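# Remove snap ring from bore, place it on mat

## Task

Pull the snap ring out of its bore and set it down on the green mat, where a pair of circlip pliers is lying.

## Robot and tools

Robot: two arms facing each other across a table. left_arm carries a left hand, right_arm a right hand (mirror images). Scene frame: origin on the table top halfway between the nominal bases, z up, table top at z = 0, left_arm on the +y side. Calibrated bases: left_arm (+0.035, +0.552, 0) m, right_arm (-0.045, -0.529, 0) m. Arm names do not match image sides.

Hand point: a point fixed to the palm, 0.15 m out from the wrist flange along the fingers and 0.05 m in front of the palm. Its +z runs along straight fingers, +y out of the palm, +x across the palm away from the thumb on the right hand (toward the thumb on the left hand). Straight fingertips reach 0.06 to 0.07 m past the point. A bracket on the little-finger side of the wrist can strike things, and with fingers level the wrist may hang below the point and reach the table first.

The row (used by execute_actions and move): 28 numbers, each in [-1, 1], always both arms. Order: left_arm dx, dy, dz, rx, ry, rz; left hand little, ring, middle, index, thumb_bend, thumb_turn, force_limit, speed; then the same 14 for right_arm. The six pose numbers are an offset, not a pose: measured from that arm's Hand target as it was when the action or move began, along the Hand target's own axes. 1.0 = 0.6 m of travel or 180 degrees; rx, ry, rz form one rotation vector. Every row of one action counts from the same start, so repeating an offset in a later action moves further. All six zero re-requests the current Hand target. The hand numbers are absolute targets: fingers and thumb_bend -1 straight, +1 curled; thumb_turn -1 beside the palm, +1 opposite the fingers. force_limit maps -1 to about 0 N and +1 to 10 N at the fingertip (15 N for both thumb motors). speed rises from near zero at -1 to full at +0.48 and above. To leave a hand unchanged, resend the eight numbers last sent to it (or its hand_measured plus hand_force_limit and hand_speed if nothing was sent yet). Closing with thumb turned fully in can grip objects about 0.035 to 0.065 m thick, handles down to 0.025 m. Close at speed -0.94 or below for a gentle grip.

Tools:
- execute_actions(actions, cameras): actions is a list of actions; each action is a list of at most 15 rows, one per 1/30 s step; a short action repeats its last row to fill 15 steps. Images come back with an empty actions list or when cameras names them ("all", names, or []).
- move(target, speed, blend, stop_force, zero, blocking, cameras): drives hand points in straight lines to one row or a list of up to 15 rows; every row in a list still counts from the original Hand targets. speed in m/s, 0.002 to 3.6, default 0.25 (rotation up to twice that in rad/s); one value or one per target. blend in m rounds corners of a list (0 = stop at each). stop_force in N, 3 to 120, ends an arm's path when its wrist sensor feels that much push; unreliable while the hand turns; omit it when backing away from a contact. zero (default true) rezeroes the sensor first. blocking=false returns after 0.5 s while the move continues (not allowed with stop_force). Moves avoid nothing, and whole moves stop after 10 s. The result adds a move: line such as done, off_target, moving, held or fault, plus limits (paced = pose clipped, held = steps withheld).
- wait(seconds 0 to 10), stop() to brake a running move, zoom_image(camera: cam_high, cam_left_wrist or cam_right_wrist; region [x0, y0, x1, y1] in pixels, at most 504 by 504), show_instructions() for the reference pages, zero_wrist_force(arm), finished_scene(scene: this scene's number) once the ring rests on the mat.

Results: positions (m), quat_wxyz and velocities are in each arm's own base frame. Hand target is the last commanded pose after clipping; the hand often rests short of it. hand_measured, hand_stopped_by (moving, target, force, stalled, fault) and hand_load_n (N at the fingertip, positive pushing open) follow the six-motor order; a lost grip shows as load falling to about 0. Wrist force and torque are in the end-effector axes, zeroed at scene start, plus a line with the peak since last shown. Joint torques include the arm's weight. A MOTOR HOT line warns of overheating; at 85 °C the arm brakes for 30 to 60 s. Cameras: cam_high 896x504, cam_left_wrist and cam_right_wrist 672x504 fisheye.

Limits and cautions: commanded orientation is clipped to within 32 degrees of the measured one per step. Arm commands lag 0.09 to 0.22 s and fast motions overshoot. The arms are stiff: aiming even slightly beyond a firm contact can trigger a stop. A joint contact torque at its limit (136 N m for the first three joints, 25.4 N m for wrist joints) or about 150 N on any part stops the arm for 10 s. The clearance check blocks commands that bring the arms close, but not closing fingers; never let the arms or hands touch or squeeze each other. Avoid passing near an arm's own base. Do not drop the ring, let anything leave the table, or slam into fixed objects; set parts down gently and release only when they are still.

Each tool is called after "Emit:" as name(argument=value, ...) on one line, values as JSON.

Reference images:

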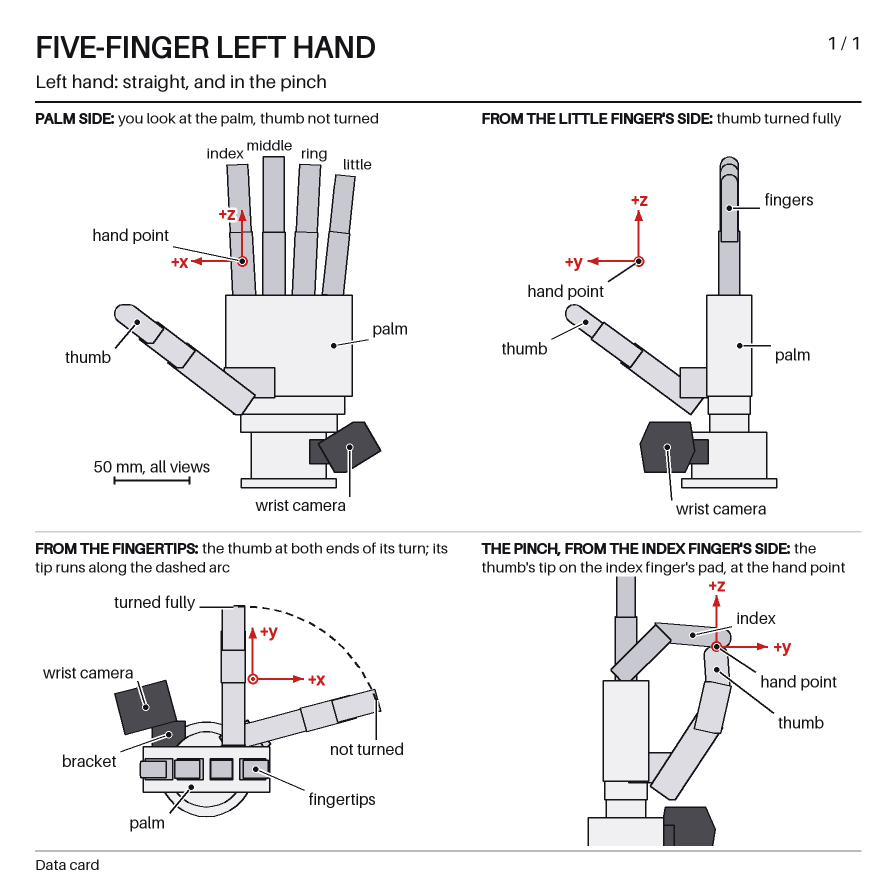

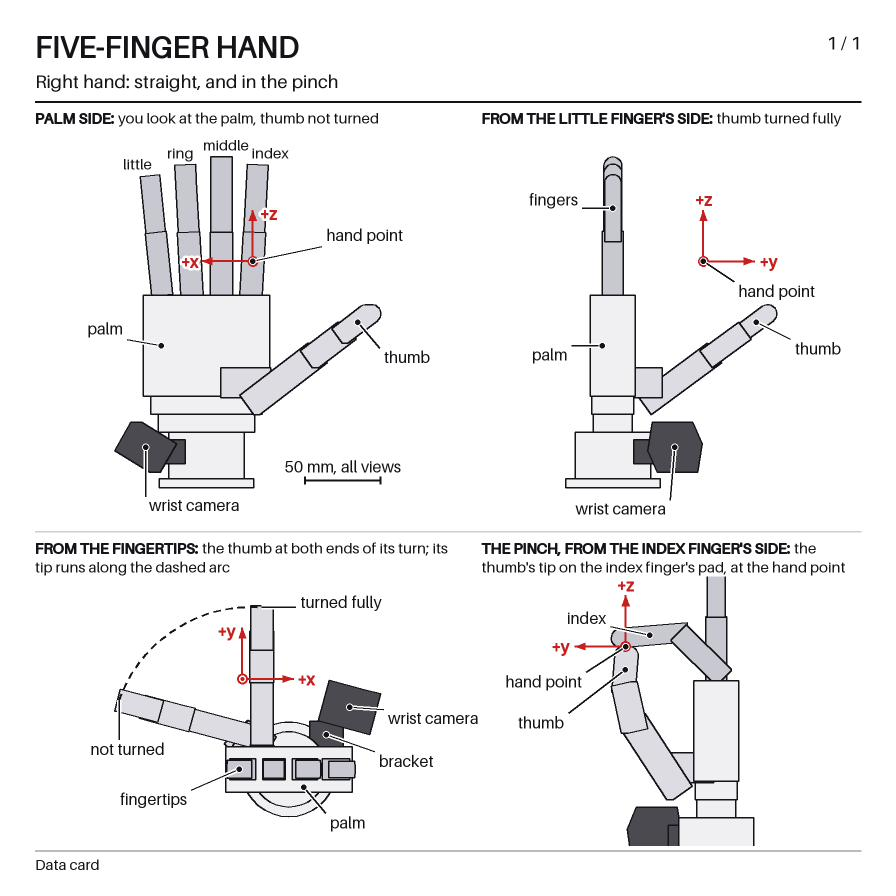

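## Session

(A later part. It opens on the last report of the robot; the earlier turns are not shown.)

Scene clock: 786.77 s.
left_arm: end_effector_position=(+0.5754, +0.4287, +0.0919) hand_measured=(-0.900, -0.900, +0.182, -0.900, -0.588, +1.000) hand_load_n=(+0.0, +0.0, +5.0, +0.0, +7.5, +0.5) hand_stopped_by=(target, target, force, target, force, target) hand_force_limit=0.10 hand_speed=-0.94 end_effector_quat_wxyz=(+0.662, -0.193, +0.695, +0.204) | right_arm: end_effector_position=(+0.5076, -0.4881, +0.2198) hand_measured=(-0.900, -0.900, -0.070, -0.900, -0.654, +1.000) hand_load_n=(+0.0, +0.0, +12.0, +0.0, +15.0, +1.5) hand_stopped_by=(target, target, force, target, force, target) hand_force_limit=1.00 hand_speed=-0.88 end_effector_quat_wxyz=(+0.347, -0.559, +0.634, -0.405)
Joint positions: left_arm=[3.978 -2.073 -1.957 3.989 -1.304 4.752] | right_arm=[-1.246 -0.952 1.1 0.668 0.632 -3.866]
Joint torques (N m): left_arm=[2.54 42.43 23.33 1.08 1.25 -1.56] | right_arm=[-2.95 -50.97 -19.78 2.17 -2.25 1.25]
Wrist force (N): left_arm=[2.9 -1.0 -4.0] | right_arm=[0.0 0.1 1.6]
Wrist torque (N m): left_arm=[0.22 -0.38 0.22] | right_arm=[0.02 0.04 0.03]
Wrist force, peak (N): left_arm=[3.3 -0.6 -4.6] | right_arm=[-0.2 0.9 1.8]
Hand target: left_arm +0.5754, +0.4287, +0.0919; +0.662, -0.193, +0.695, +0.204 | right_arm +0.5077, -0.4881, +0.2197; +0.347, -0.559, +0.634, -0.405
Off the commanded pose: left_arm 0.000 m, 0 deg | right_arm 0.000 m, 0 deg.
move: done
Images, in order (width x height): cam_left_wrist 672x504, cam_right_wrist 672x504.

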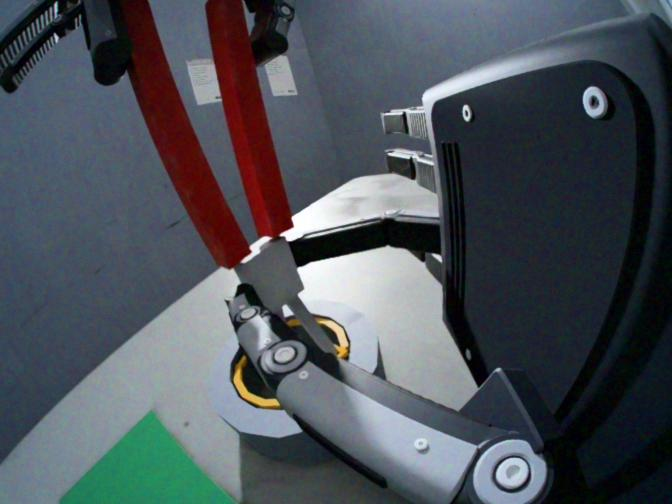

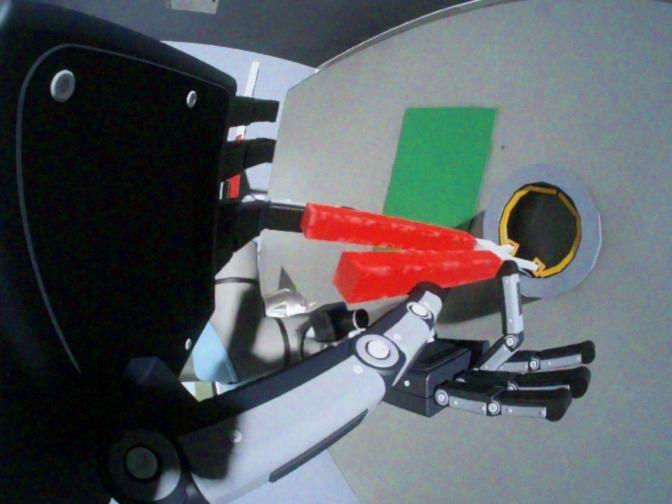

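Emit:
move(target=[-0.0067,0.0001,-0.0003,0,0,0,-0.9,-0.9,0.66,-0.9,-0.54,1,0.1,-0.94,0.0001,-0.006,-0.0029,0,0,0,-0.9,-0.9,0.0,-0.9,-0.58,1,1,-0.88], speed=0.01, cameras=["cam_left_wrist", "cam_right_wrist"])

Emit:
zoom_image(camera="cam_right_wrist", region=[490, 160, 620, 320])

Emit:
zoom_image(camera="cam_left_wrist", region=[200, 280, 400, 460])

Scene clock: 790.20 s.
left_arm: end_effector_position=(+0.5754, +0.4287, +0.0960) hand_measured=(-0.900, -0.900, +0.182, -0.900, -0.588, +1.000) hand_load_n=(+0.0, +0.0, +5.0, +0.0, +7.0, +0.5) hand_stopped_by=(target, target, force, target, force, target) hand_force_limit=0.10 hand_speed=-0.94 end_effector_quat_wxyz=(+0.662, -0.193, +0.695, +0.204) | right_arm: end_effector_position=(+0.5077, -0.4881, +0.2238) hand_measured=(-0.900, -0.900, -0.070, -0.900, -0.654, +1.000) hand_load_n=(+0.0, +0.0, +12.5, +0.0, +14.5, +1.0) hand_stopped_by=(target, target, force, target, force, target) hand_force_limit=1.00 hand_speed=-0.88 end_effector_quat_wxyz=(+0.347, -0.559, +0.634, -0.405)
Joint positions: left_arm=[3.978 -2.065 -1.956 3.979 -1.304 4.752] | right_arm=[-1.246 -0.953 1.092 0.678 0.632 -3.866]
Joint torques (N m): left_arm=[-6.6 37.38 22.34 1.83 -2.21 -1.3] | right_arm=[0.04 -49.3 -16.6 1.5 -0.42 0.04]
Wrist force (N): left_arm=[3.2 -0.9 -3.2] | right_arm=[-0.4 0.1 1.5]
Wrist torque (N m): left_arm=[0.24 -0.39 0.23] | right_arm=[0.04 0.04 0.03]
Wrist force, peak (N): left_arm=[3.0 -1.2 -4.2] | right_arm=[-0.5 0.9 2.2]
Hand target: left_arm +0.5754, +0.4287, +0.0959; +0.662, -0.193, +0.695, +0.204 | right_arm +0.5076, -0.4881, +0.2237; +0.347, -0.559, +0.634, -0.405
Off the commanded pose: left_arm 0.000 m, 0 deg | right_arm 0.000 m, 0 deg.
move: done
Images, in order (width x height): cam_left_wrist 672x504, cam_right_wrist 672x504.

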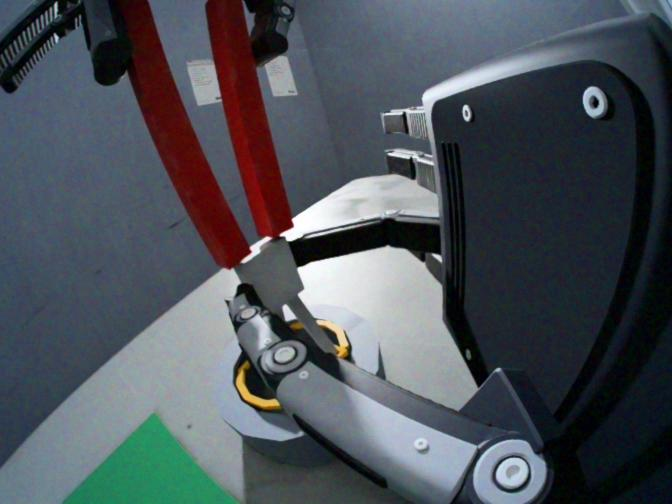

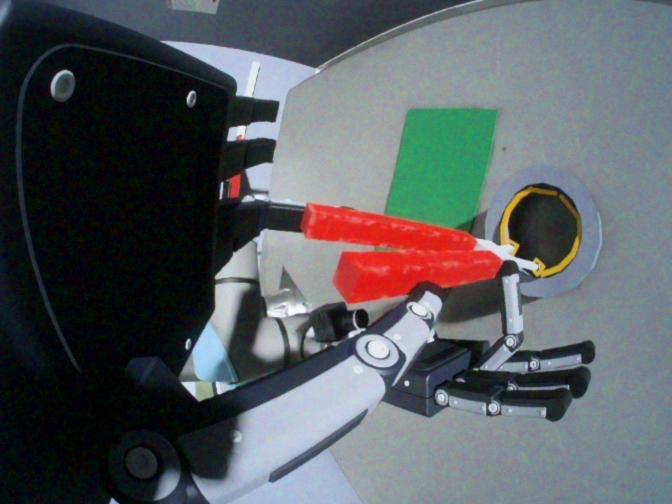

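Scaled by 3.150 from the camera's 672x504 image, which has a finer 960x720 frame.

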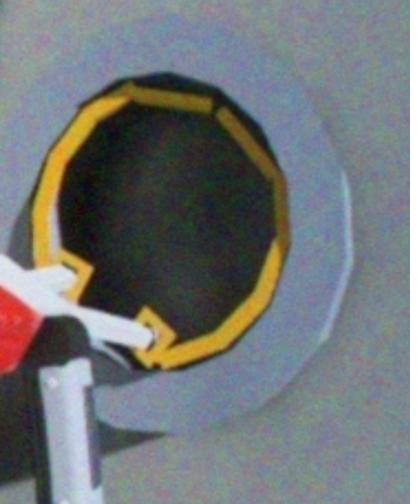

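Scaled by 2.520 from the camera's 672x504 image, which has a finer 960x720 frame.

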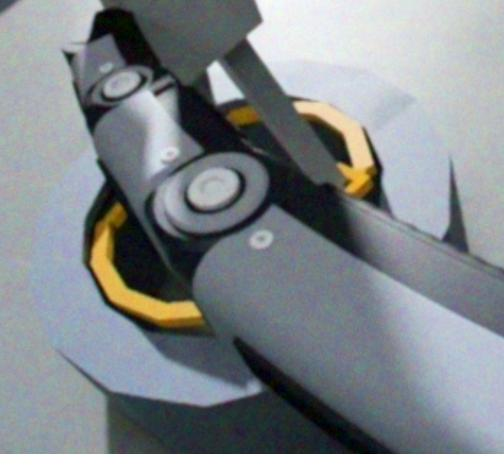

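Emit:
move(target=[-0.0083,0.0002,-0.0004,0,0,0,-0.9,-0.9,0.66,-0.9,-0.54,1,0.1,-0.94,0.0001,-0.0075,-0.0036,0,0,0,-0.9,-0.9,0.0,-0.9,-0.58,1,1,-0.88], speed=0.01, cameras=["cam_left_wrist", "cam_right_wrist"])

Emit:
zoom_image(camera="cam_right_wrist", region=[490, 160, 620, 320])

Emit:
zoom_image(camera="cam_left_wrist", region=[200, 280, 400, 460])

Scene clock: 793.90 s.
left_arm: end_effector_position=(+0.5754, +0.4286, +0.1010) hand_measured=(-0.900, -0.900, +0.182, -0.900, -0.588, +1.000) hand_load_n=(+0.0, +0.0, +5.0, +0.0, +7.0, +1.0) hand_stopped_by=(target, target, force, target, force, target) hand_force_limit=0.10 hand_speed=-0.94 end_effector_quat_wxyz=(+0.662, -0.193, +0.695, +0.204) | right_arm: end_effector_position=(+0.5076, -0.4881, +0.2288) hand_measured=(-0.900, -0.900, -0.070, -0.900, -0.654, +1.000) hand_load_n=(+0.0, +0.0, +12.0, +0.0, +14.5, +1.5) hand_stopped_by=(target, target, force, target, force, target) hand_force_limit=1.00 hand_speed=-0.88 end_effector_quat_wxyz=(+0.347, -0.559, +0.634, -0.405)
Joint positions: left_arm=[3.978 -2.055 -1.953 3.967 -1.305 4.752] | right_arm=[-1.246 -0.955 1.082 0.689 0.632 -3.866]
Joint torques (N m): left_arm=[-6.16 34.81 22.35 2.16 -2.32 -1.5] | right_arm=[-13.3 -49.04 -15.79 1.17 -3.51 -1.64]
Wrist force (N): left_arm=[3.0 -1.0 -2.9] | right_arm=[0.0 -0.4 1.5]
Wrist torque (N m): left_arm=[0.20 -0.35 0.22] | right_arm=[0.00 0.01 0.05]
Wrist force, peak (N): left_arm=[3.4 -0.6 -3.0] | right_arm=[-0.3 0.8 2.0]
Hand target: left_arm +0.5754, +0.4286, +0.1009; +0.662, -0.193, +0.695, +0.204 | right_arm +0.5076, -0.4881, +0.2287; +0.347, -0.559, +0.634, -0.405
Off the commanded pose: left_arm 0.000 m, 0 deg | right_arm 0.000 m, 0 deg.
move: done
Images, in order (width x height): cam_left_wrist 672x504, cam_right_wrist 672x504.

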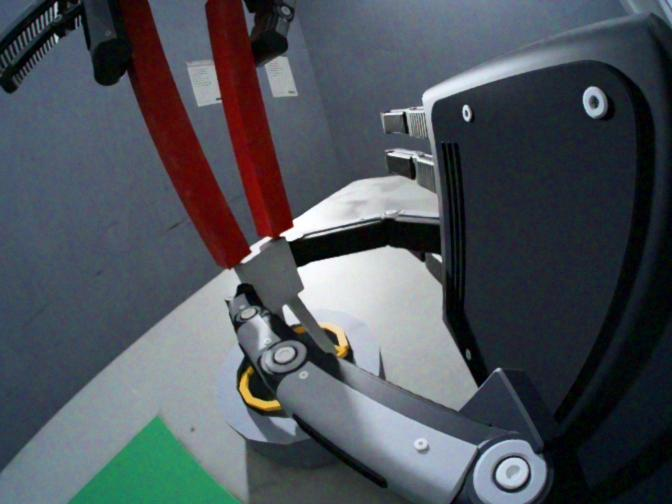

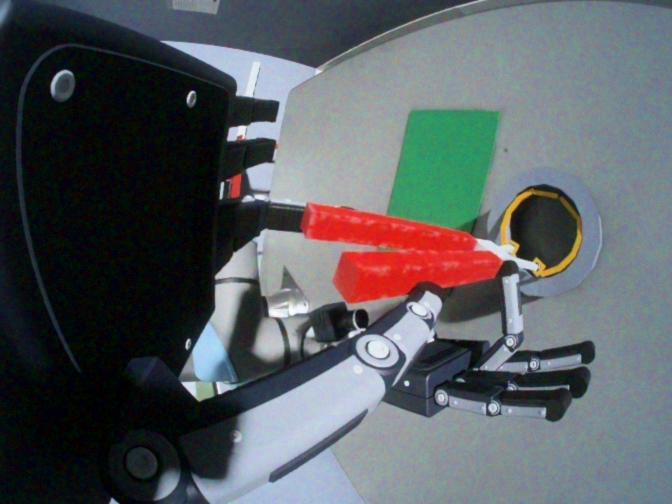

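Scaled by 3.150 from the camera's 672x504 image, which has a finer 960x720 frame.

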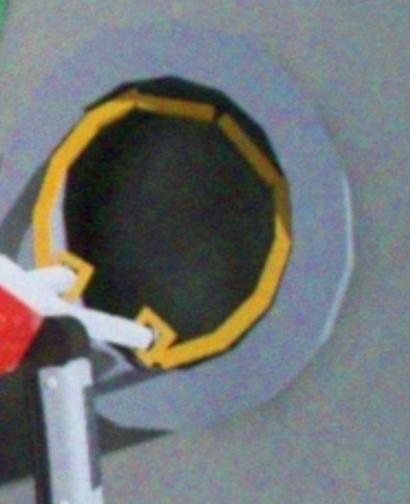

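Scaled by 2.520 from the camera's 672x504 image, which has a finer 960x720 frame.

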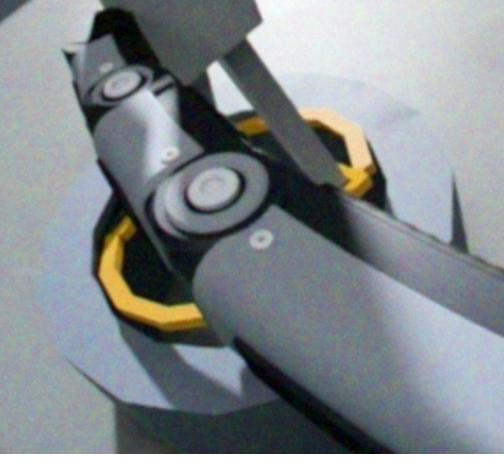

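Emit:
move(target=[-0.01,-0.0022,-0.0026,0,0,0,-0.9,-0.9,0.66,-0.9,-0.54,1,0.1,-0.94,-0.0031,-0.0092,-0.0041,0,0,0,-0.9,-0.9,0.0,-0.9,-0.58,1,1,-0.88], speed=0.01, cameras=["cam_left_wrist", "cam_right_wrist"])

Emit:
zoom_image(camera="cam_right_wrist", region=[490, 160, 620, 320])

Emit:
zoom_image(camera="cam_left_wrist", region=[200, 280, 400, 460])

Scene clock: 798.70 s.
left_arm: end_effector_position=(+0.5751, +0.4266, +0.1070) hand_measured=(-0.900, -0.900, +0.182, -0.900, -0.588, +1.000) hand_load_n=(+0.0, +0.0, +5.5, +0.0, +7.0, +1.0) hand_stopped_by=(target, target, force, target, force, target) hand_force_limit=0.10 hand_speed=-0.94 end_effector_quat_wxyz=(+0.662, -0.193, +0.695, +0.204) | right_arm: end_effector_position=(+0.5081, -0.4861, +0.2348) hand_measured=(-0.900, -0.900, -0.070, -0.900, -0.654, +1.000) hand_load_n=(+0.0, +0.0, +12.5, +0.0, +14.5, +2.0) hand_stopped_by=(target, target, force, target, force, target) hand_force_limit=1.00 hand_speed=-0.88 end_effector_quat_wxyz=(+0.347, -0.559, +0.634, -0.405)
Joint positions: left_arm=[3.976 -2.041 -1.954 3.954 -1.307 4.752] | right_arm=[-1.244 -0.961 1.077 0.699 0.634 -3.864]
Joint torques (N m): left_arm=[-3.05 32.32 5.97 1.71 -1.83 -1.46] | right_arm=[7.56 -43.9 -20.52 1.66 0.83 1.9]
Wrist force (N): left_arm=[3.1 -1.0 -2.8] | right_arm=[-0.3 -0.8 1.3]
Wrist torque (N m): left_arm=[0.22 -0.39 0.23] | right_arm=[0.00 0.00 -0.08]
Wrist force, peak (N): left_arm=[3.5 -1.2 -3.1] | right_arm=[-0.4 0.3 2.1]
Hand target: left_arm +0.5751, +0.4267, +0.1069; +0.662, -0.193, +0.695, +0.204 | right_arm +0.5081, -0.4862, +0.2347; +0.347, -0.559, +0.634, -0.405
Off the commanded pose: left_arm 0.000 m, 0 deg | right_arm 0.000 m, 0 deg.
move: done
Images, in order (width x height): cam_left_wrist 672x504, cam_right_wrist 672x504.

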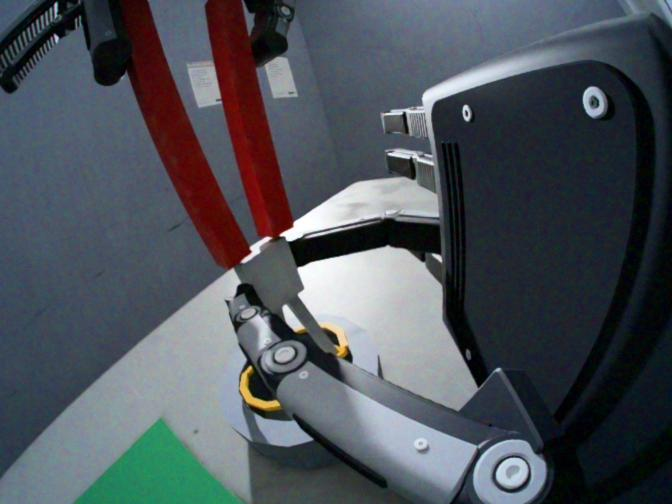

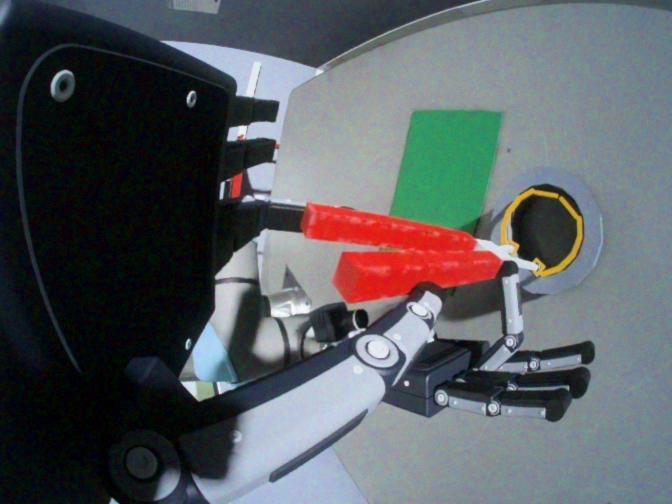

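Scaled by 3.150 from the camera's 672x504 image, which has a finer 960x720 frame.

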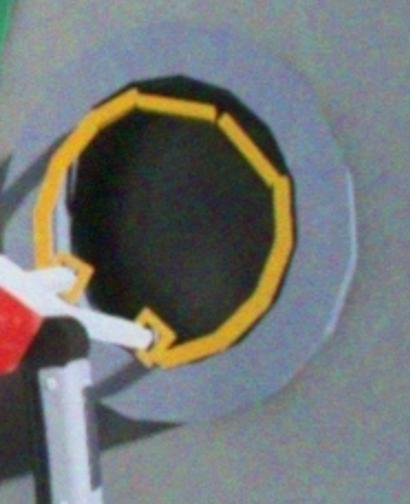

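Scaled by 2.520 from the camera's 672x504 image, which has a finer 960x720 frame.

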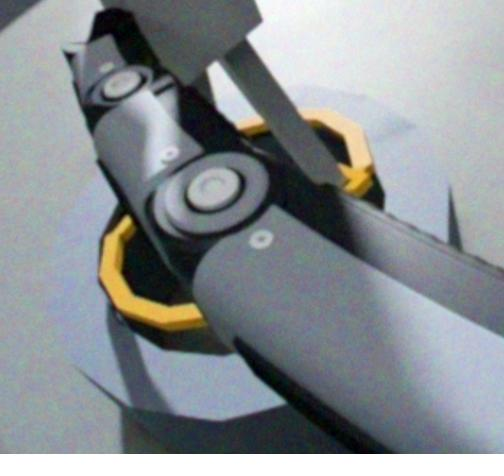

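Emit:
move(target=[-0.0333,0.0008,-0.0013,0,0,0,-0.9,-0.9,0.66,-0.9,-0.54,1,0.1,-0.94,0.0004,-0.03,-0.0144,0,0,0,-0.9,-0.9,0.0,-0.9,-0.58,1,1,-0.88], speed=0.02, cameras=["all"])

Emit:
zoom_image(camera="cam_right_wrist", region=[490, 160, 620, 320])

Emit:
zoom_image(camera="cam_left_wrist", region=[200, 280, 400, 460])

Scene clock: 802.80 s.
left_arm: end_effector_position=(+0.5752, +0.4266, +0.1271) hand_measured=(-0.900, -0.900, +0.182, -0.900, -0.588, +1.000) hand_load_n=(+0.0, +0.0, +5.5, +0.0, +7.0, +1.5) hand_stopped_by=(target, target, force, target, force, target) hand_force_limit=0.10 hand_speed=-0.94 end_effector_quat_wxyz=(+0.662, -0.193, +0.695, +0.204) | right_arm: end_effector_position=(+0.5080, -0.4861, +0.2548) hand_measured=(-0.900, -0.900, -0.070, -0.900, -0.654, +1.000) hand_load_n=(+0.0, +0.0, +12.0, +0.0, +14.5, +1.5) hand_stopped_by=(target, target, force, target, force, target) hand_force_limit=1.00 hand_speed=-0.88 end_effector_quat_wxyz=(+0.347, -0.559, +0.634, -0.405) end_effector_velocity=(+0.000, +0.000, -0.001) end_effector_angular_velocity=(-0.001, -0.002, +0.002)
Joint positions: left_arm=[3.975 -2.004 -1.942 3.904 -1.307 4.752] | right_arm=[-1.244 -0.966 1.034 0.748 0.634 -3.864]
Joint velocities: left_arm=[within noise] | right_arm=[0 0 0.003 -0.005 -0.003 0]
Joint torques (N m): left_arm=[-6.33 24.38 15.84 4.02 -2.3 -1.55] | right_arm=[-10.73 -44.53 -12.04 -0.72 -3.31 -0.06]
Wrist force (N): left_arm=[3.9 -0.7 -2.5] | right_arm=[-0.3 -1.7 0.7]
Wrist torque (N m): left_arm=[0.27 -0.36 0.20] | right_arm=[0.03 0.00 -0.11]
Wrist force, peak (N): left_arm=[3.9 -0.7 -2.5] | right_arm=[-0.9 0.8 1.9]
Hand target: left_arm +0.5752, +0.4266, +0.1269; +0.662, -0.193, +0.695, +0.204 | right_arm +0.5080, -0.4861, +0.2547; +0.347, -0.559, +0.634, -0.405
Off the commanded pose: left_arm 0.000 m, 0 deg | right_arm 0.000 m, 0 deg.
move: done

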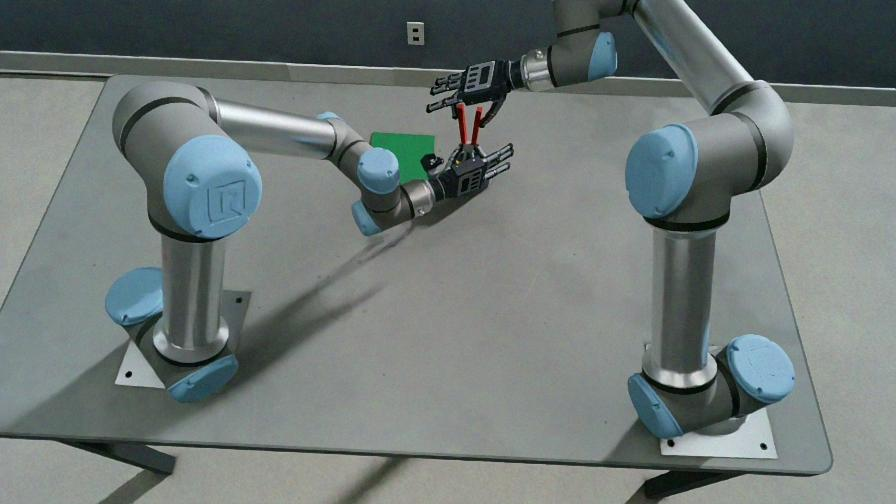

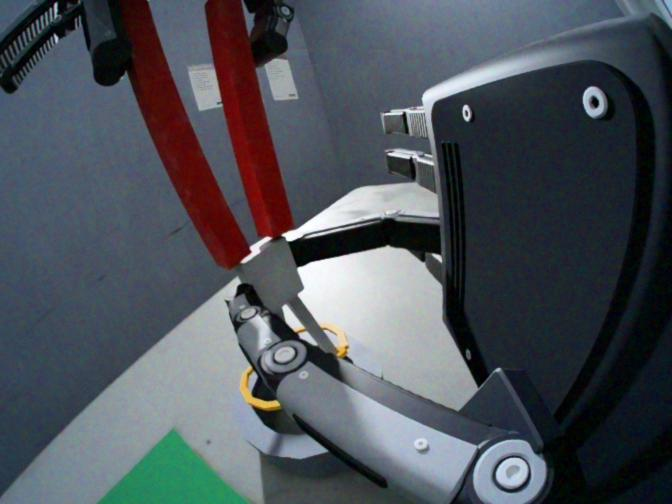

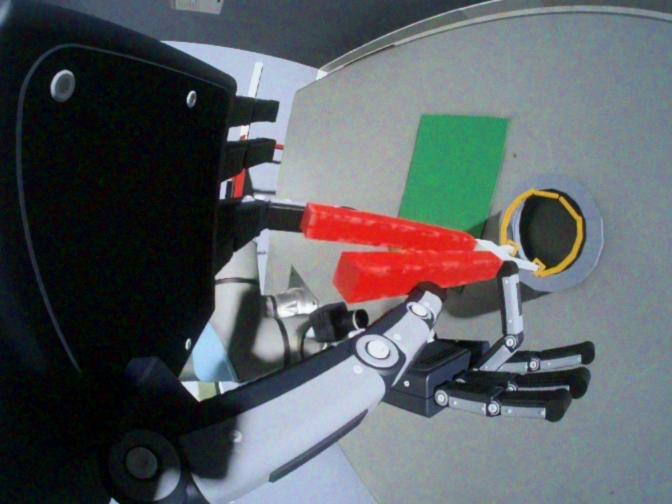

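Scaled by 3.150 from the camera's 672x504 image, which has a finer 960x720 frame.

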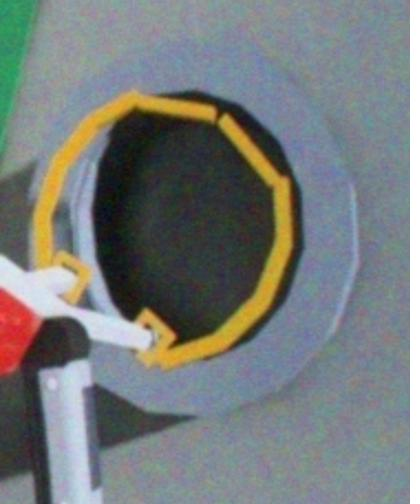

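Scaled by 2.520 from the camera's 672x504 image, which has a finer 960x720 frame.

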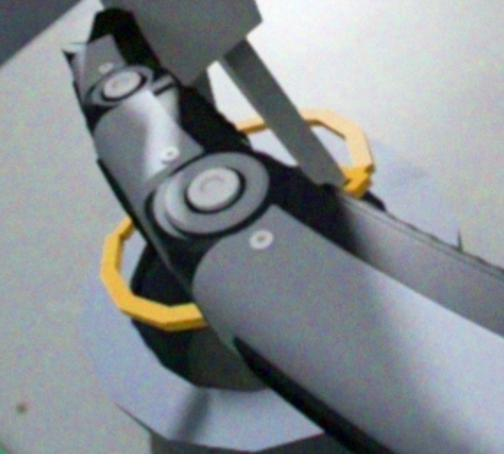

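Emit:
move(target=[[-0.025,0.0007,-0.001,0,0,0,-0.9,-0.9,0.66,-0.9,-0.54,1,0.1,-0.94,0.0003,-0.0226,-0.0108,0,0,0,-0.9,-0.9,0.0,-0.9,-0.58,1,1,-0.88],[-0.0117,0.109,-0.2582,0,0,0,-0.9,-0.9,0.66,-0.9,-0.54,1,0.1,-0.94,-0.0682,-0.1398,0.2323,0,0,0,-0.9,-0.9,0.0,-0.9,-0.58,1,1,-0.88]], speed=0.04, blend=0.006, cameras=["all"])

Emit:
zoom_image(camera="cam_right_wrist", region=[440, 80, 672, 330])

Emit:
zoom_image(camera="cam_left_wrist", region=[120, 280, 400, 504])

Scene clock: 822.63 s.
left_arm: end_effector_position=(+0.4100, +0.3981, +0.1421) hand_measured=(-0.900, -0.900, +0.182, -0.900, -0.588, +1.000) hand_load_n=(+0.0, +0.0, +5.5, +0.0, +6.5, +3.0) hand_stopped_by=(target, target, force, target, force, target) hand_force_limit=0.10 hand_speed=-0.94 end_effector_quat_wxyz=(+0.662, -0.193, +0.695, +0.205) | right_arm: end_effector_position=(+0.6740, -0.4668, +0.2697) hand_measured=(-0.900, -0.900, -0.070, -0.900, -0.654, +1.000) hand_load_n=(+0.0, +0.0, +13.0, +0.0, +13.5, +1.5) hand_stopped_by=(target, target, force, target, force, target) hand_force_limit=1.00 hand_speed=-0.88 end_effector_quat_wxyz=(+0.347, -0.559, +0.634, -0.405)
Joint positions: left_arm=[4.316 -1.674 -2.357 3.982 -0.967 4.769] | right_arm=[-0.983 -0.699 0.5 0.822 0.831 -3.607]
Joint torques (N m): left_arm=[-5.76 9.97 25.99 3.01 -2.19 0.52] | right_arm=[-13.48 -57.67 -11.82 -0.9 -2.75 -2.25]
Wrist force (N): left_arm=[7.4 -1.0 -2.1] | right_arm=[0.0 -5.0 -0.5]
Wrist torque (N m): left_arm=[0.25 -0.32 0.03] | right_arm=[-0.09 0.07 -0.10]
Wrist force, peak (N): left_arm=[7.5 -1.1 -2.7] | right_arm=[-0.5 -5.4 0.6]
Hand target: left_arm +0.4100, +0.3981, +0.1420; +0.662, -0.193, +0.695, +0.204 | right_arm +0.6740, -0.4670, +0.2698; +0.347, -0.559, +0.634, -0.405
Off the commanded pose: left_arm 0.000 m, 0 deg | right_arm 0.000 m, 0 deg.
move: done

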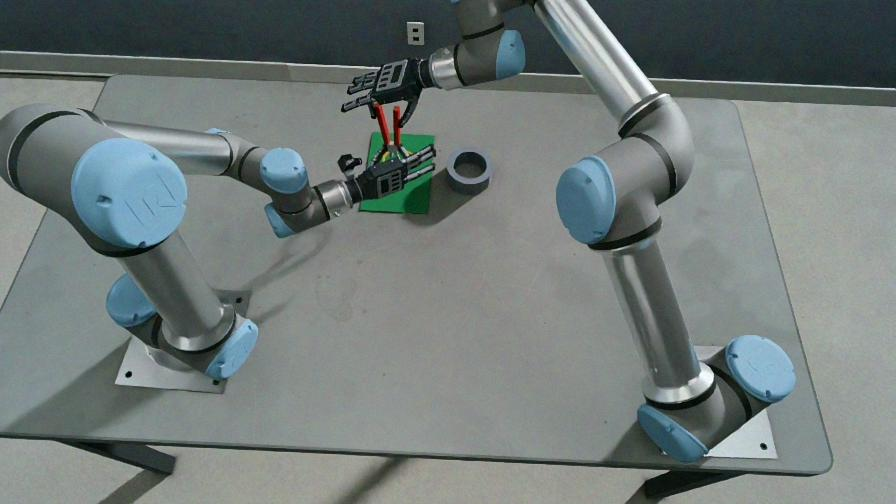

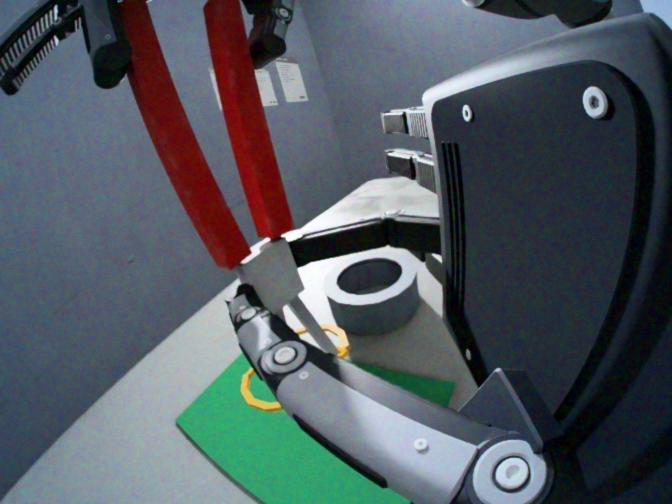

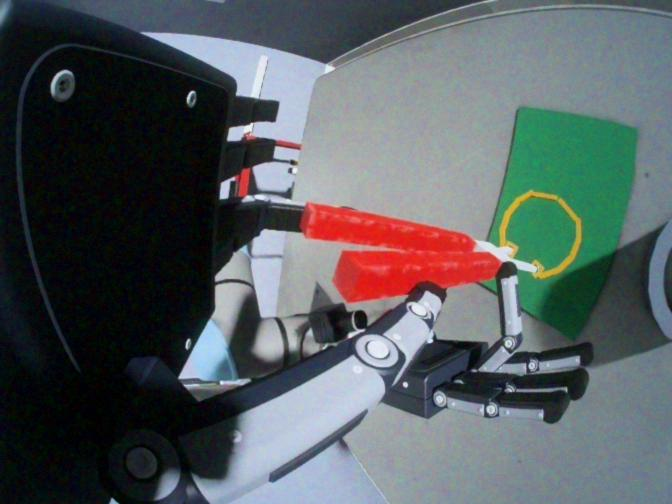

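Scaled by 2.016 from the camera's 672x504 image, which has a finer 960x720 frame.

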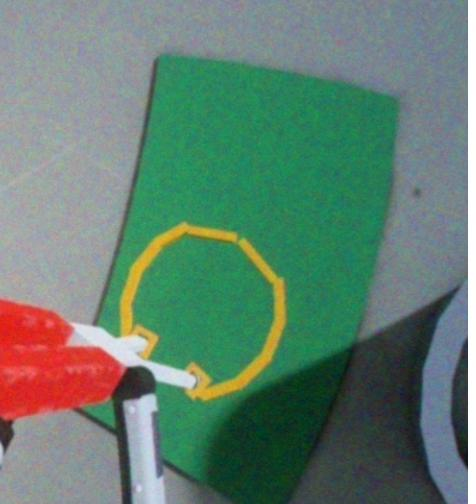

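Scaled by 1.800 from the camera's 672x504 image, which has a finer 960x720 frame.

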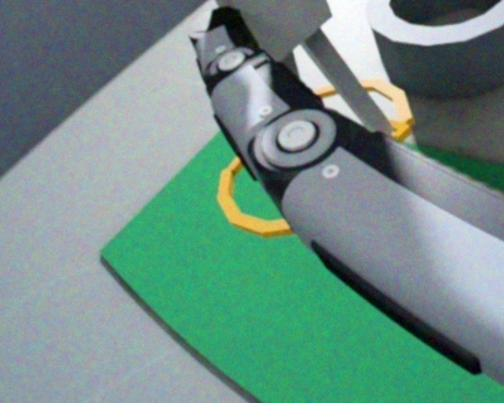

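Emit:
move(target=[0.0832,-0.0023,0.0033,0,0,0,-0.9,-0.9,0.66,-0.9,-0.54,1,0.1,-0.94,-0.001,0.0767,0.0366,0,0,0,-0.9,-0.9,0.0,-0.9,-0.58,1,1,-0.88], speed=0.03, cameras=["all"])

Emit:
zoom_image(camera="cam_right_wrist", region=[440, 80, 672, 330])

Emit:
zoom_image(camera="cam_left_wrist", region=[120, 280, 400, 504])

Scene clock: 831.77 s.
left_arm: end_effector_position=(+0.4099, +0.3981, +0.0919) hand_measured=(-0.900, -0.900, +0.182, -0.900, -0.588, +1.000) hand_load_n=(+0.0, +0.0, +5.5, +0.0, +6.5, +6.0) hand_stopped_by=(target, target, force, target, force, target) hand_force_limit=0.10 hand_speed=-0.94 end_effector_quat_wxyz=(+0.662, -0.193, +0.695, +0.204) end_effector_velocity=(+0.000, -0.001, +0.000) end_effector_angular_velocity=(-0.002, +0.001, +0.000) | right_arm: end_effector_position=(+0.6740, -0.4670, +0.2188) hand_measured=(-0.900, -0.900, -0.070, -0.900, -0.654, +1.000) hand_load_n=(+0.0, +0.0, +13.0, +0.0, +13.5, +1.5) hand_stopped_by=(target, target, force, target, force, target) hand_force_limit=1.00 hand_speed=-0.88 end_effector_quat_wxyz=(+0.347, -0.559, +0.634, -0.405) end_effector_velocity=(+0.000, +0.001, +0.001) end_effector_angular_velocity=(+0.001, +0.001, +0.002)
Joint positions: left_arm=[4.316 -1.815 -2.397 4.164 -0.967 4.769] | right_arm=[-0.984 -0.725 0.679 0.669 0.831 -3.607]
Joint velocities: left_arm=[-0.001 0.004 0 -0.006 0 0] | right_arm=[0.001 0 -0.003 0.005 -0.001 -0.001]
Joint torques (N m): left_arm=[6.17 39.67 19.52 0.71 1.53 0.79] | right_arm=[-13.23 -54.21 -23.99 2.86 -2.32 1.98]
Wrist force (N): left_arm=[9.1 -0.5 -2.5] | right_arm=[-0.3 -6.0 -1.5]
Wrist torque (N m): left_arm=[0.24 -0.42 0.01] | right_arm=[-0.18 0.12 -0.06]
Wrist force, peak (N): left_arm=[10.5 -0.9 -2.5] | right_arm=[-0.3 -7.2 -1.6]
Hand target: left_arm +0.4099, +0.3982, +0.0920; +0.662, -0.193, +0.695, +0.204 | right_arm +0.6739, -0.4670, +0.2188; +0.347, -0.559, +0.634, -0.405
Off the commanded pose: left_arm 0.000 m, 0 deg | right_arm 0.000 m, 0 deg.
move: done

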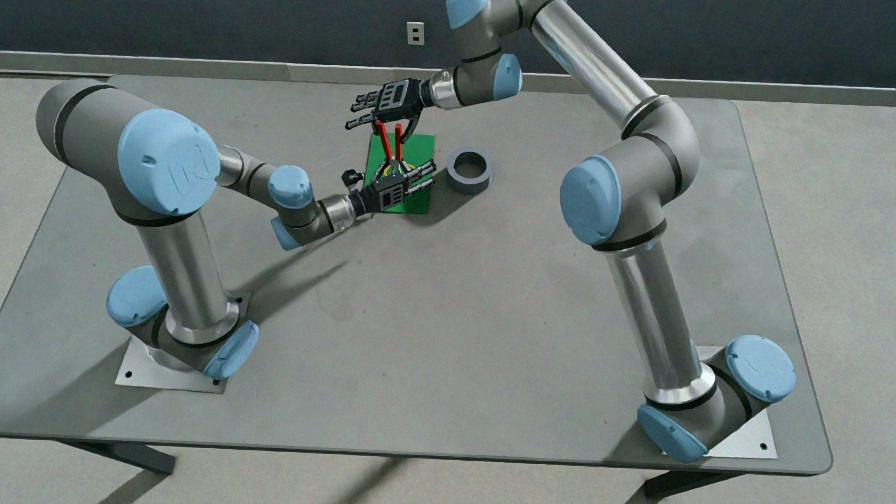

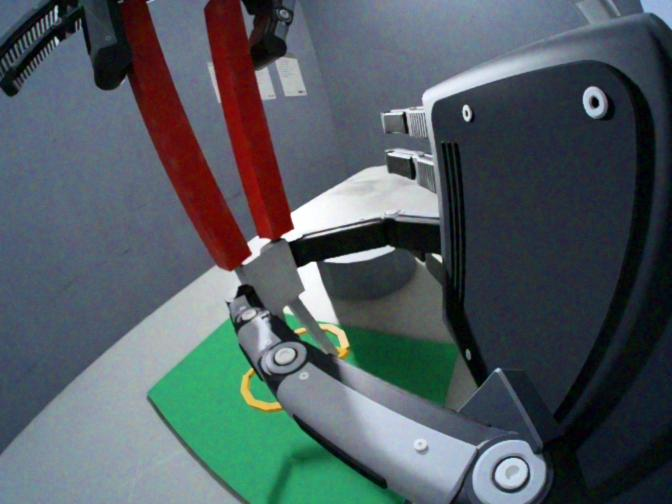

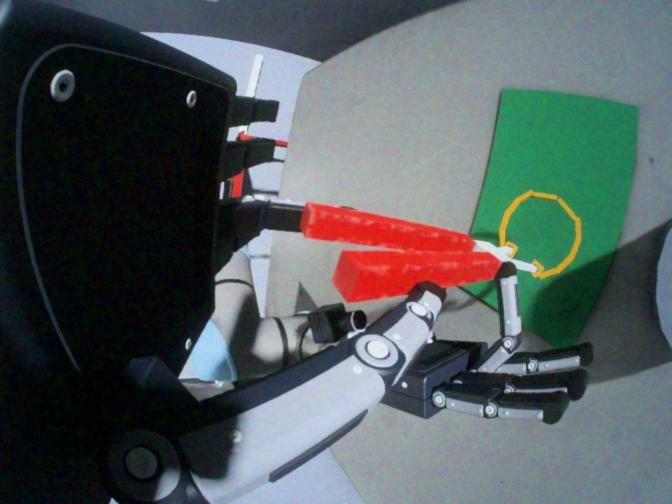

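Scaled by 2.016 from the camera's 672x504 image, which has a finer 960x720 frame.

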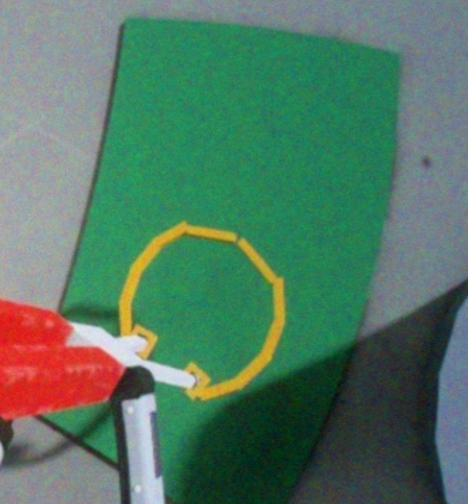

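Scaled by 1.800 from the camera's 672x504 image, which has a finer 960x720 frame.

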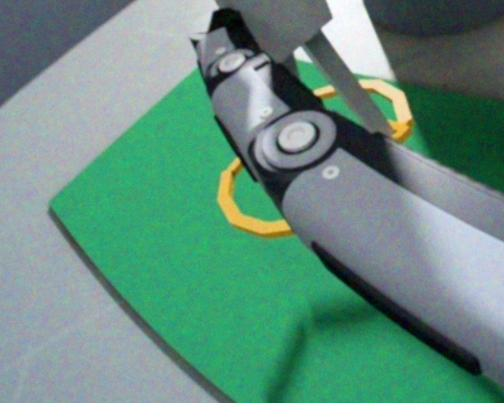

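Emit:
move(target=[0.0333,-0.0009,0.0013,0,0,0,-0.9,-0.9,0.66,-0.9,-0.54,1,0.1,-0.94,-0.0004,0.0271,0.0129,0,0,0,-0.9,-0.9,0.0,-0.9,-0.58,1,1,-0.88], speed=0.02, cameras=["cam_left_wrist", "cam_right_wrist"])

Emit:
zoom_image(camera="cam_right_wrist", region=[440, 80, 672, 330])

Emit:
zoom_image(camera="cam_left_wrist", region=[120, 280, 400, 504])

Scene clock: 836.33 s.
left_arm: end_effector_position=(+0.4099, +0.3982, +0.0719) hand_measured=(-0.900, -0.900, +0.182, -0.900, -0.588, +1.000) hand_load_n=(+0.0, +0.0, +4.5, +0.0, +8.0, -2.5) hand_stopped_by=(target, target, force, target, force, target) hand_force_limit=0.10 hand_speed=-0.94 end_effector_quat_wxyz=(+0.662, -0.193, +0.695, +0.204) end_effector_velocity=(+0.000, +0.000, +0.002) end_effector_angular_velocity=(+0.001, +0.000, +0.000) | right_arm: end_effector_position=(+0.6739, -0.4670, +0.2007) hand_measured=(-0.900, -0.900, -0.070, -0.900, -0.654, +1.000) hand_load_n=(+0.0, +0.0, +11.5, +0.0, +14.5, +2.0) hand_stopped_by=(target, target, force, target, force, target) hand_force_limit=1.00 hand_speed=-0.88 end_effector_quat_wxyz=(+0.347, -0.559, +0.634, -0.405)
Joint positions: left_arm=[4.316 -1.878 -2.408 4.237 -0.967 4.769] | right_arm=[-0.984 -0.726 0.728 0.621 0.831 -3.607]
Joint velocities: left_arm=[-0.001 0.006 0 -0.005 0 0] | right_arm=[within noise]
Joint torques (N m): left_arm=[6.92 33.33 2.53 -2.24 1.74 0.29] | right_arm=[-13.14 -65.89 -29.79 1.96 -0.3 -0.69]
Wrist force (N): left_arm=[-4.2 0.4 -3.9] | right_arm=[-0.3 6.2 3.1]
Wrist torque (N m): left_arm=[0.22 -0.30 0.19] | right_arm=[-0.10 0.04 0.15]
Wrist force, peak (N): left_arm=[10.3 -0.8 -2.6] | right_arm=[-0.4 -7.4 -2.0]
Hand target: left_arm +0.4099, +0.3982, +0.0720; +0.662, -0.193, +0.695, +0.204 | right_arm +0.6739, -0.4670, +0.2008; +0.347, -0.559, +0.634, -0.405
Off the commanded pose: left_arm 0.000 m, 0 deg | right_arm 0.000 m, 0 deg.
move: done
Images, in order (width x height): cam_left_wrist 672x504, cam_right_wrist 672x504.

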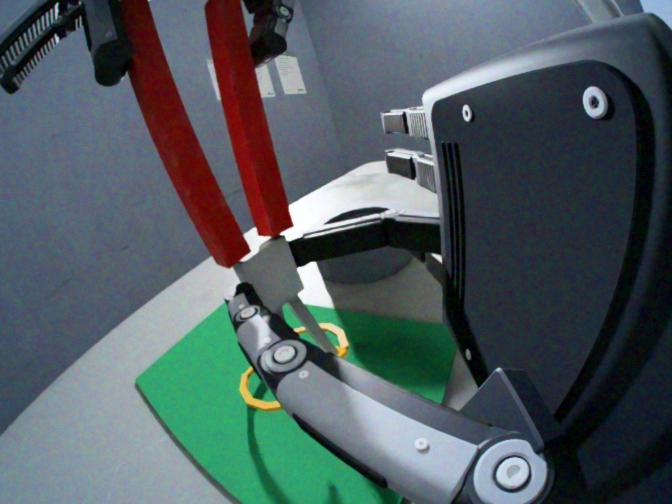

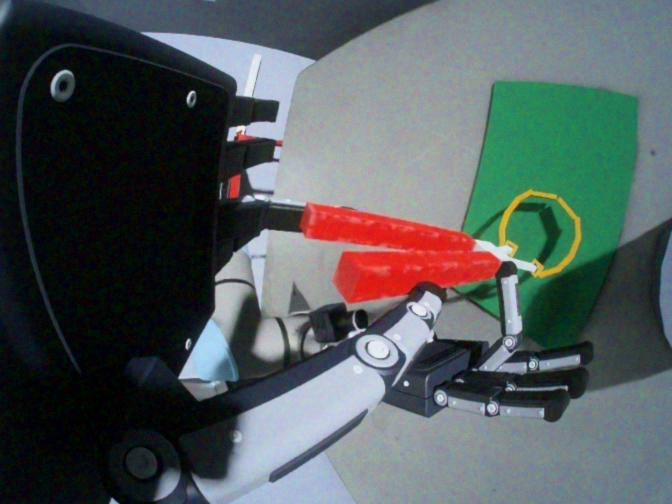

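Scaled by 2.016 from the camera's 672x504 image, which has a finer 960x720 frame.

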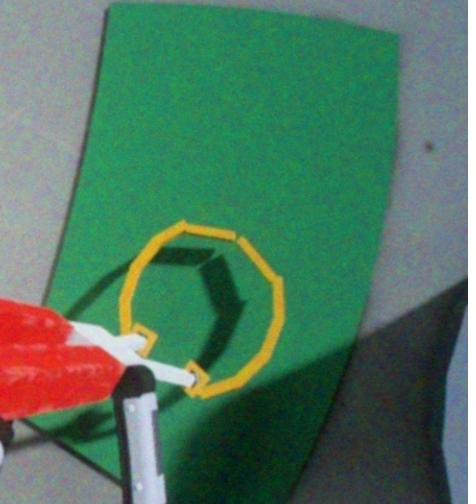

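Scaled by 1.800 from the camera's 672x504 image, which has a finer 960x720 frame.

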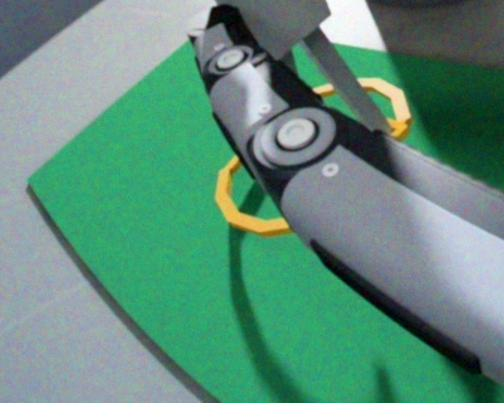

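Emit:
move(target=[0.0133,-0.0004,0.0005,0,0,0,-0.9,-0.9,0.66,-0.9,-0.54,1,0.1,-0.94,-0.0002,0.0132,0.0063,0,0,0,-0.9,-0.9,0.0,-0.9,-0.58,1,1,-0.88], speed=0.01, cameras=["cam_left_wrist", "cam_right_wrist"])

Emit:
zoom_image(camera="cam_right_wrist", region=[464, 150, 624, 310])

Emit:
zoom_image(camera="cam_left_wrist", region=[120, 280, 400, 504])

Scene clock: 841.17 s.
left_arm: end_effector_position=(+0.4099, +0.3981, +0.0639) hand_measured=(-0.900, -0.900, +0.182, -0.900, -0.588, +1.000) hand_load_n=(+0.0, +0.0, +5.0, +0.0, +7.0, +0.0) hand_stopped_by=(target, target, force, target, force, target) hand_force_limit=0.10 hand_speed=-0.94 end_effector_quat_wxyz=(+0.662, -0.193, +0.695, +0.204) | right_arm: end_effector_position=(+0.6739, -0.4670, +0.1919) hand_measured=(-0.900, -0.900, -0.070, -0.900, -0.654, +1.000) hand_load_n=(+0.0, +0.0, +12.0, +0.0, +14.0, +1.5) hand_stopped_by=(target, target, force, target, force, target) hand_force_limit=1.00 hand_speed=-0.88 end_effector_quat_wxyz=(+0.347, -0.559, +0.634, -0.405)
Joint positions: left_arm=[4.316 -1.904 -2.411 4.266 -0.967 4.769] | right_arm=[-0.984 -0.726 0.749 0.599 0.831 -3.607]
Joint torques (N m): left_arm=[6.7 35.19 2.5 0.6 1.56 -0.78] | right_arm=[-11.81 -50.23 -25.83 1.8 -3.08 0.11]
Wrist force (N): left_arm=[2.6 -0.5 -3.1] | right_arm=[-0.7 0.3 1.5]
Wrist torque (N m): left_arm=[0.20 -0.38 0.14] | right_arm=[-0.12 0.09 0.03]
Wrist force, peak (N): left_arm=[-4.3 0.3 -4.0] | right_arm=[-0.7 6.7 3.5]
Hand target: left_arm +0.4099, +0.3982, +0.0641; +0.662, -0.193, +0.695, +0.204 | right_arm +0.6739, -0.4670, +0.1920; +0.347, -0.559, +0.634, -0.405
Off the commanded pose: left_arm 0.000 m, 0 deg | right_arm 0.000 m, 0 deg.
move: done
Images, in order (width x height): cam_left_wrist 672x504, cam_right_wrist 672x504.

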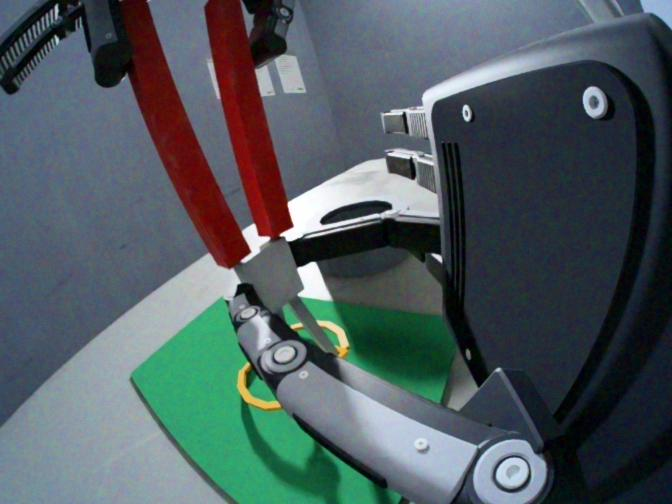

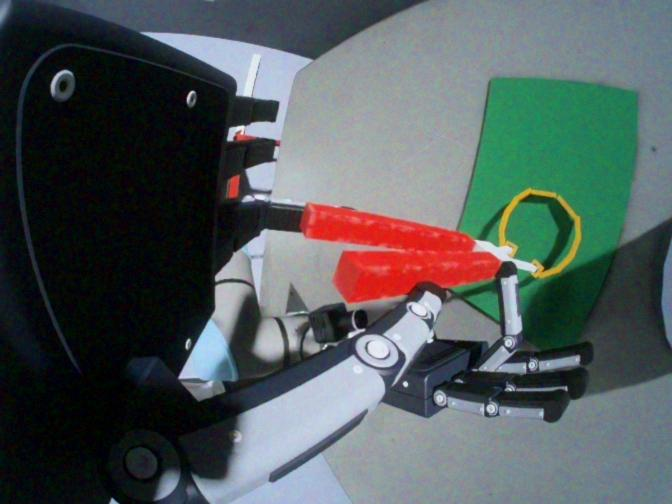

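Scaled by 3.150 from the camera's 672x504 image, which has a finer 960x720 frame.

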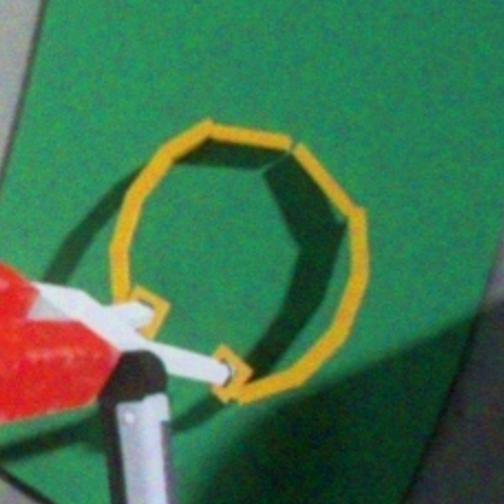

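Scaled by 1.800 from the camera's 672x504 image, which has a finer 960x720 frame.

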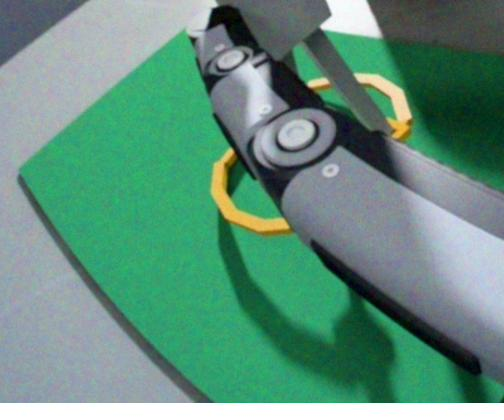

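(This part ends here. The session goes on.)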